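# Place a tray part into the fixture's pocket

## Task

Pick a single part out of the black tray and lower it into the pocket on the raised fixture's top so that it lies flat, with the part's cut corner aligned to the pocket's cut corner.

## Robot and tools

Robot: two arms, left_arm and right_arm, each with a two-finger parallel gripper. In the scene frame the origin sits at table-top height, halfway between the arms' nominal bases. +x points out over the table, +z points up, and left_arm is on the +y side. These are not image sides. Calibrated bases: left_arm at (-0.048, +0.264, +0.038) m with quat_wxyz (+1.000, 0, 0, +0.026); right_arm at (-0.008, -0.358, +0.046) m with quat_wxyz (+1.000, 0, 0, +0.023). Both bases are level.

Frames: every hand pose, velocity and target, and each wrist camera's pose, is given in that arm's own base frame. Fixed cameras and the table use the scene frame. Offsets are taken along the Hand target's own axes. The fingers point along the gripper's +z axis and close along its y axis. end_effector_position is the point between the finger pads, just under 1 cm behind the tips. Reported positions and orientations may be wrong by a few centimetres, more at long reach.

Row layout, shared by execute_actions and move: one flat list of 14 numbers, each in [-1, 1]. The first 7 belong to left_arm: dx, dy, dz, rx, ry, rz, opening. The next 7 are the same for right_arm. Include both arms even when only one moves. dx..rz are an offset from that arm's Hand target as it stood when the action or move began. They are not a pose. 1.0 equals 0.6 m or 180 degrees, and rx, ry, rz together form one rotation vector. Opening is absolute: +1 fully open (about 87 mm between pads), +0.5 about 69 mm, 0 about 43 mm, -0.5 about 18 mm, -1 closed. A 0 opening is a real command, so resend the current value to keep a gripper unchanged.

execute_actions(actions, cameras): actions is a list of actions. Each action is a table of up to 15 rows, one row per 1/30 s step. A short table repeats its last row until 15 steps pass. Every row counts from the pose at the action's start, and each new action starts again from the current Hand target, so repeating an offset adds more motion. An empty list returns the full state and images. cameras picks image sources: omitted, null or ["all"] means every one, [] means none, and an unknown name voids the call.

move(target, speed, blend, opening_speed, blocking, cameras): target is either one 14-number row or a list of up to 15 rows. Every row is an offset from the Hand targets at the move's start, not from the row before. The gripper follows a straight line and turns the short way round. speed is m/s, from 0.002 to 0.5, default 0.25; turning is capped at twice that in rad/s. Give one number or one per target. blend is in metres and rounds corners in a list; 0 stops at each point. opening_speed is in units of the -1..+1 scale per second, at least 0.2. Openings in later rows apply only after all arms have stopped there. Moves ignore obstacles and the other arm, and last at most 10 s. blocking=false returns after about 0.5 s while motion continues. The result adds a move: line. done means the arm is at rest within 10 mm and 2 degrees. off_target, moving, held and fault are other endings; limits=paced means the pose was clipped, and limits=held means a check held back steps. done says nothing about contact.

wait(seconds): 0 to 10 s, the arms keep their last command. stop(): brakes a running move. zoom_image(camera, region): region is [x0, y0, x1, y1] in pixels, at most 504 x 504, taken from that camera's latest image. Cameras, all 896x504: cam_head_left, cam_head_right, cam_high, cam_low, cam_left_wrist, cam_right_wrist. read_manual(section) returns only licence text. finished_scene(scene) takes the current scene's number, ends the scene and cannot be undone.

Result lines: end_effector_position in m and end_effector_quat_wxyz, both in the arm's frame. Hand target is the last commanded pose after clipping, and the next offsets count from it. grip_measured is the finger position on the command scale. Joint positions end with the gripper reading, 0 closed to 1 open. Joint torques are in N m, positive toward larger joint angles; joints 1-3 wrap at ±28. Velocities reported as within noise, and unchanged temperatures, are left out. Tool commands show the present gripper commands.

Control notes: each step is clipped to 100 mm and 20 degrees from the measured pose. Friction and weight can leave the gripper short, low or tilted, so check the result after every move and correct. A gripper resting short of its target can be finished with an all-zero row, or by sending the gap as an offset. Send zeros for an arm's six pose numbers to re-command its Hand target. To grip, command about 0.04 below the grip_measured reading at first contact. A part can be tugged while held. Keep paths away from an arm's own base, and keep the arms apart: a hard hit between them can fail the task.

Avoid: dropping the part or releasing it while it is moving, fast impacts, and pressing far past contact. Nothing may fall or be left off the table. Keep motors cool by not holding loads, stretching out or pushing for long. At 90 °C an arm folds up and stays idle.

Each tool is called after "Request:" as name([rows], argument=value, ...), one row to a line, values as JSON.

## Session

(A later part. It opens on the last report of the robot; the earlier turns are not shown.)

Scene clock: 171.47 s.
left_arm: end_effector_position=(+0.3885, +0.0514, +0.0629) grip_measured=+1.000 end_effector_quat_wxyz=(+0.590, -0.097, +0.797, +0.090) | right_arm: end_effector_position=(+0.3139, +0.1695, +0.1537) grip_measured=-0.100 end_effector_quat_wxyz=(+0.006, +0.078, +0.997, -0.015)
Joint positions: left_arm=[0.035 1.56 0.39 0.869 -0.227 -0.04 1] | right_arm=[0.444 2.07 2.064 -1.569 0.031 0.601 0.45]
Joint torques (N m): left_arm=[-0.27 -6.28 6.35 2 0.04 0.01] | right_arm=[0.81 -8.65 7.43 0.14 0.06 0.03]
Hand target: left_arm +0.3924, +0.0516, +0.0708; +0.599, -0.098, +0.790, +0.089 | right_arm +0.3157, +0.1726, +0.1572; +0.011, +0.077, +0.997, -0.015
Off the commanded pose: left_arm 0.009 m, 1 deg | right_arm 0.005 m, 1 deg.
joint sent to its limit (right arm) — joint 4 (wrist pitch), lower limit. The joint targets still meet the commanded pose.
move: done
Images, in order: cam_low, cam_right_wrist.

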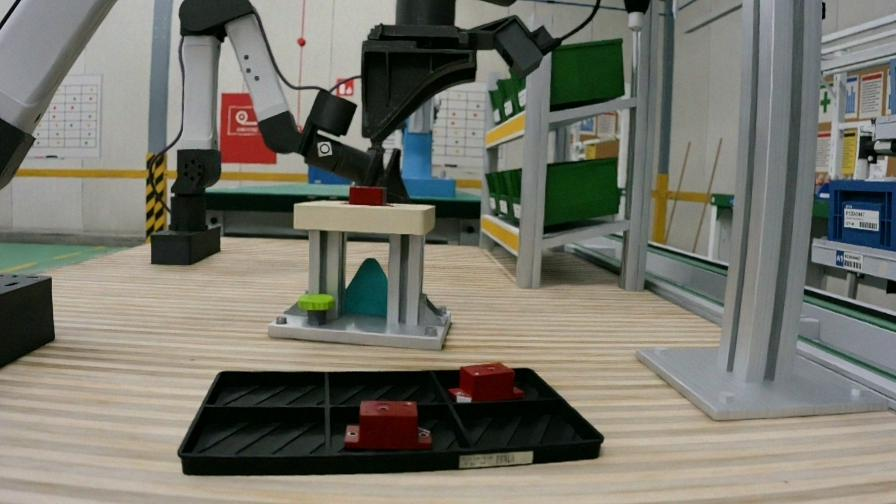

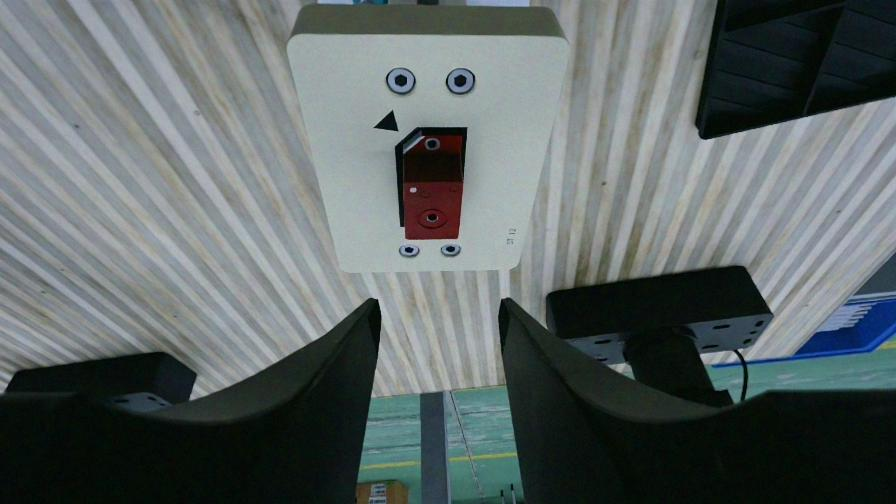

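Request:
wait(seconds=0.2)

Request:
zoom_image(camera="cam_high", region=[530, 290, 590, 350])

Request:
zoom_image(camera="cam_right_wrist", region=[380, 110, 490, 260])

Request:
zoom_image(camera="cam_low", region=[330, 175, 410, 225])

Scene clock: 178.07 s.
left_arm: end_effector_position=(+0.3885, +0.0514, +0.0629) grip_measured=+1.000 end_effector_quat_wxyz=(+0.590, -0.097, +0.797, +0.090) | right_arm: end_effector_position=(+0.3137, +0.1694, +0.1537) grip_measured=-0.100 end_effector_quat_wxyz=(+0.005, +0.078, +0.997, -0.015)
Joint positions: left_arm=[0.035 1.56 0.39 0.869 -0.227 -0.04 1] | right_arm=[0.444 2.07 2.064 -1.57 0.031 0.601 0.45]
Joint torques (N m): left_arm=[-0.27 -6.28 6.35 2 0.04 0.01] | right_arm=[0.81 -8.66 7.43 0.17 0.07 0.02]
Hand target: left_arm +0.3924, +0.0516, +0.0708; +0.599, -0.098, +0.790, +0.089 | right_arm +0.3157, +0.1726, +0.1572; +0.011, +0.077, +0.997, -0.015
Tool commands: left_gripper/opening=+1.0 right_gripper/opening=-0.1
Off the commanded pose: left_arm 0.009 m, 1 deg | right_arm 0.005 m, 1 deg.
wait: 0.20 s; at rest from the start

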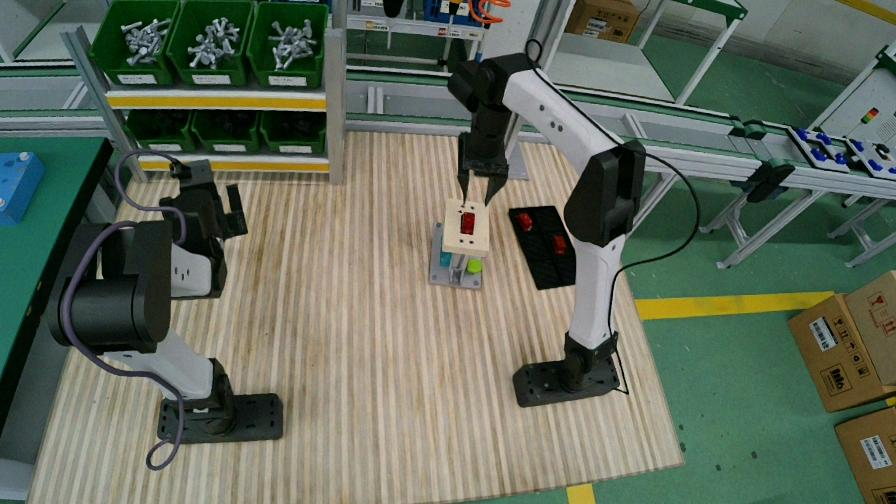

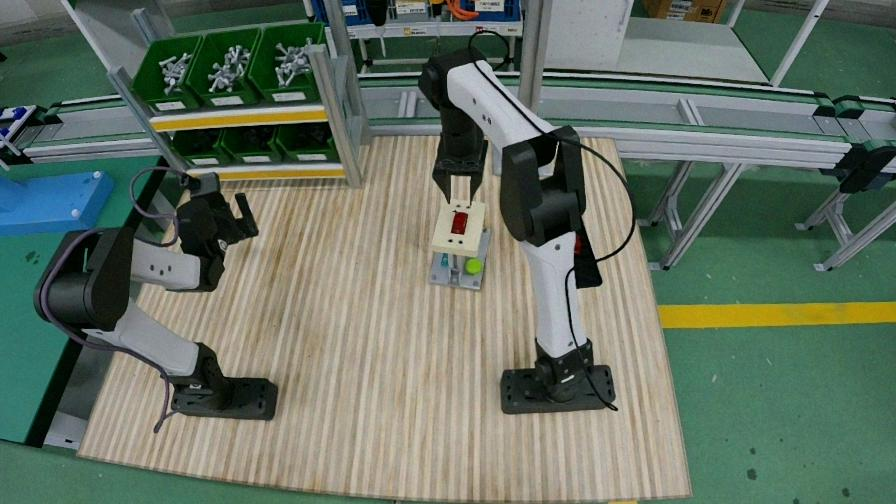

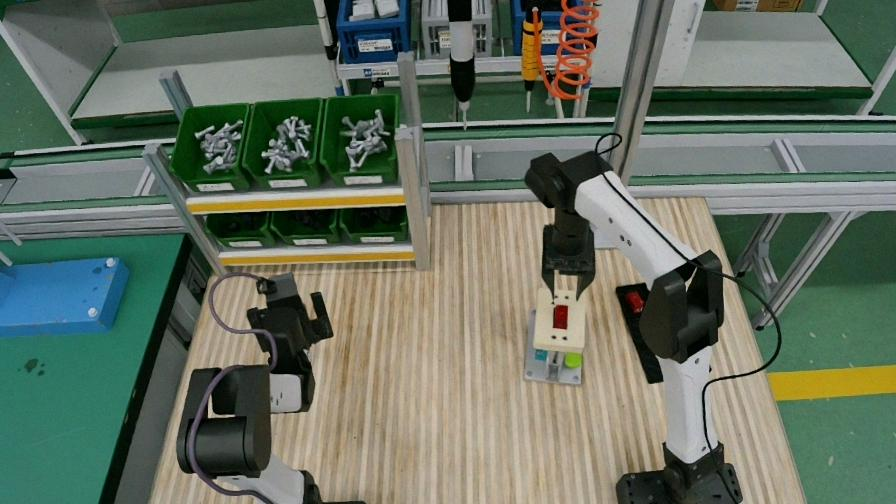

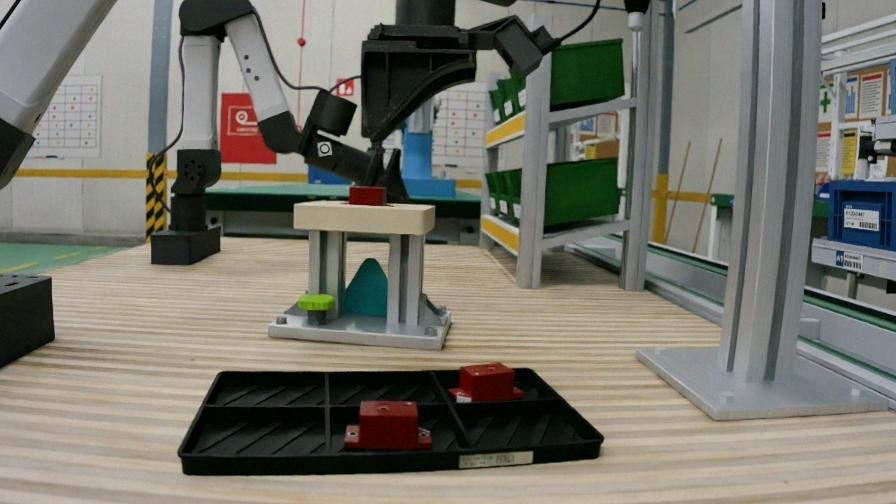

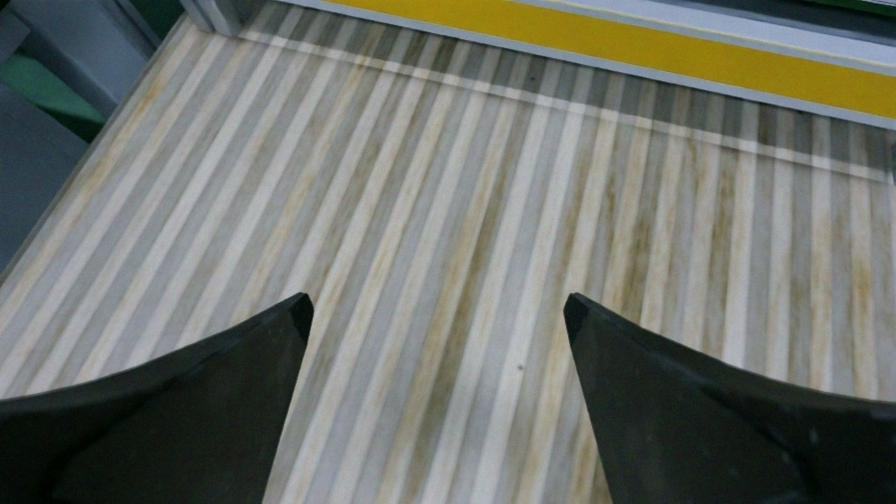

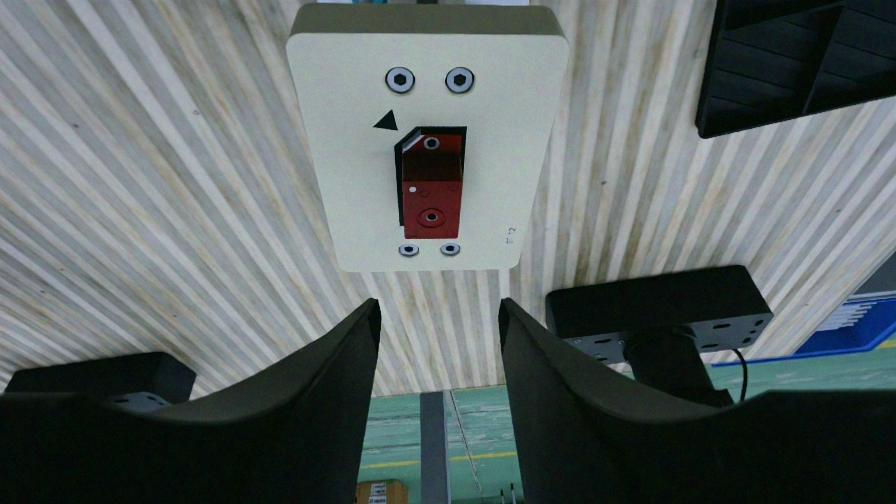

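Scaled by 8.400 from the camera's 896x504 image, which has a finer 1280x720 frame.

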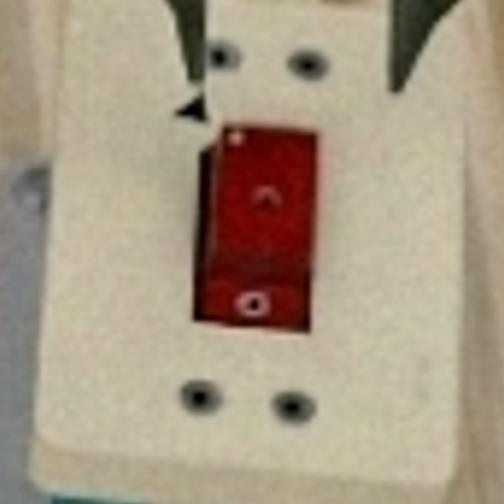

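Scaled by 3.360 from the camera's 896x504 image, which has a finer 1280x720 frame.

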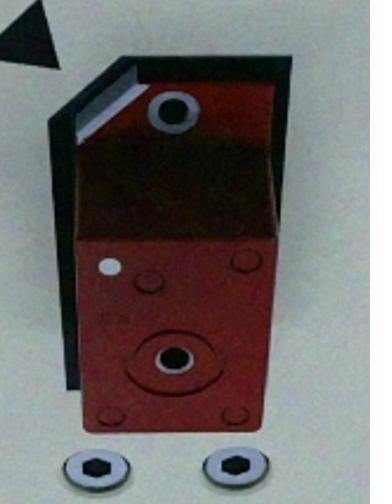

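Scaled by 6.300 from the camera's 896x504 image, which has a finer 1280x720 frame.

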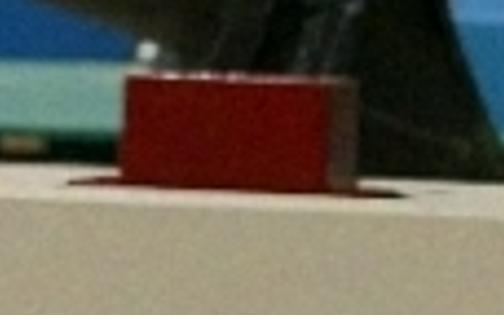

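Request:
finished_scene(scene=2)

The scene is finished: the task was done.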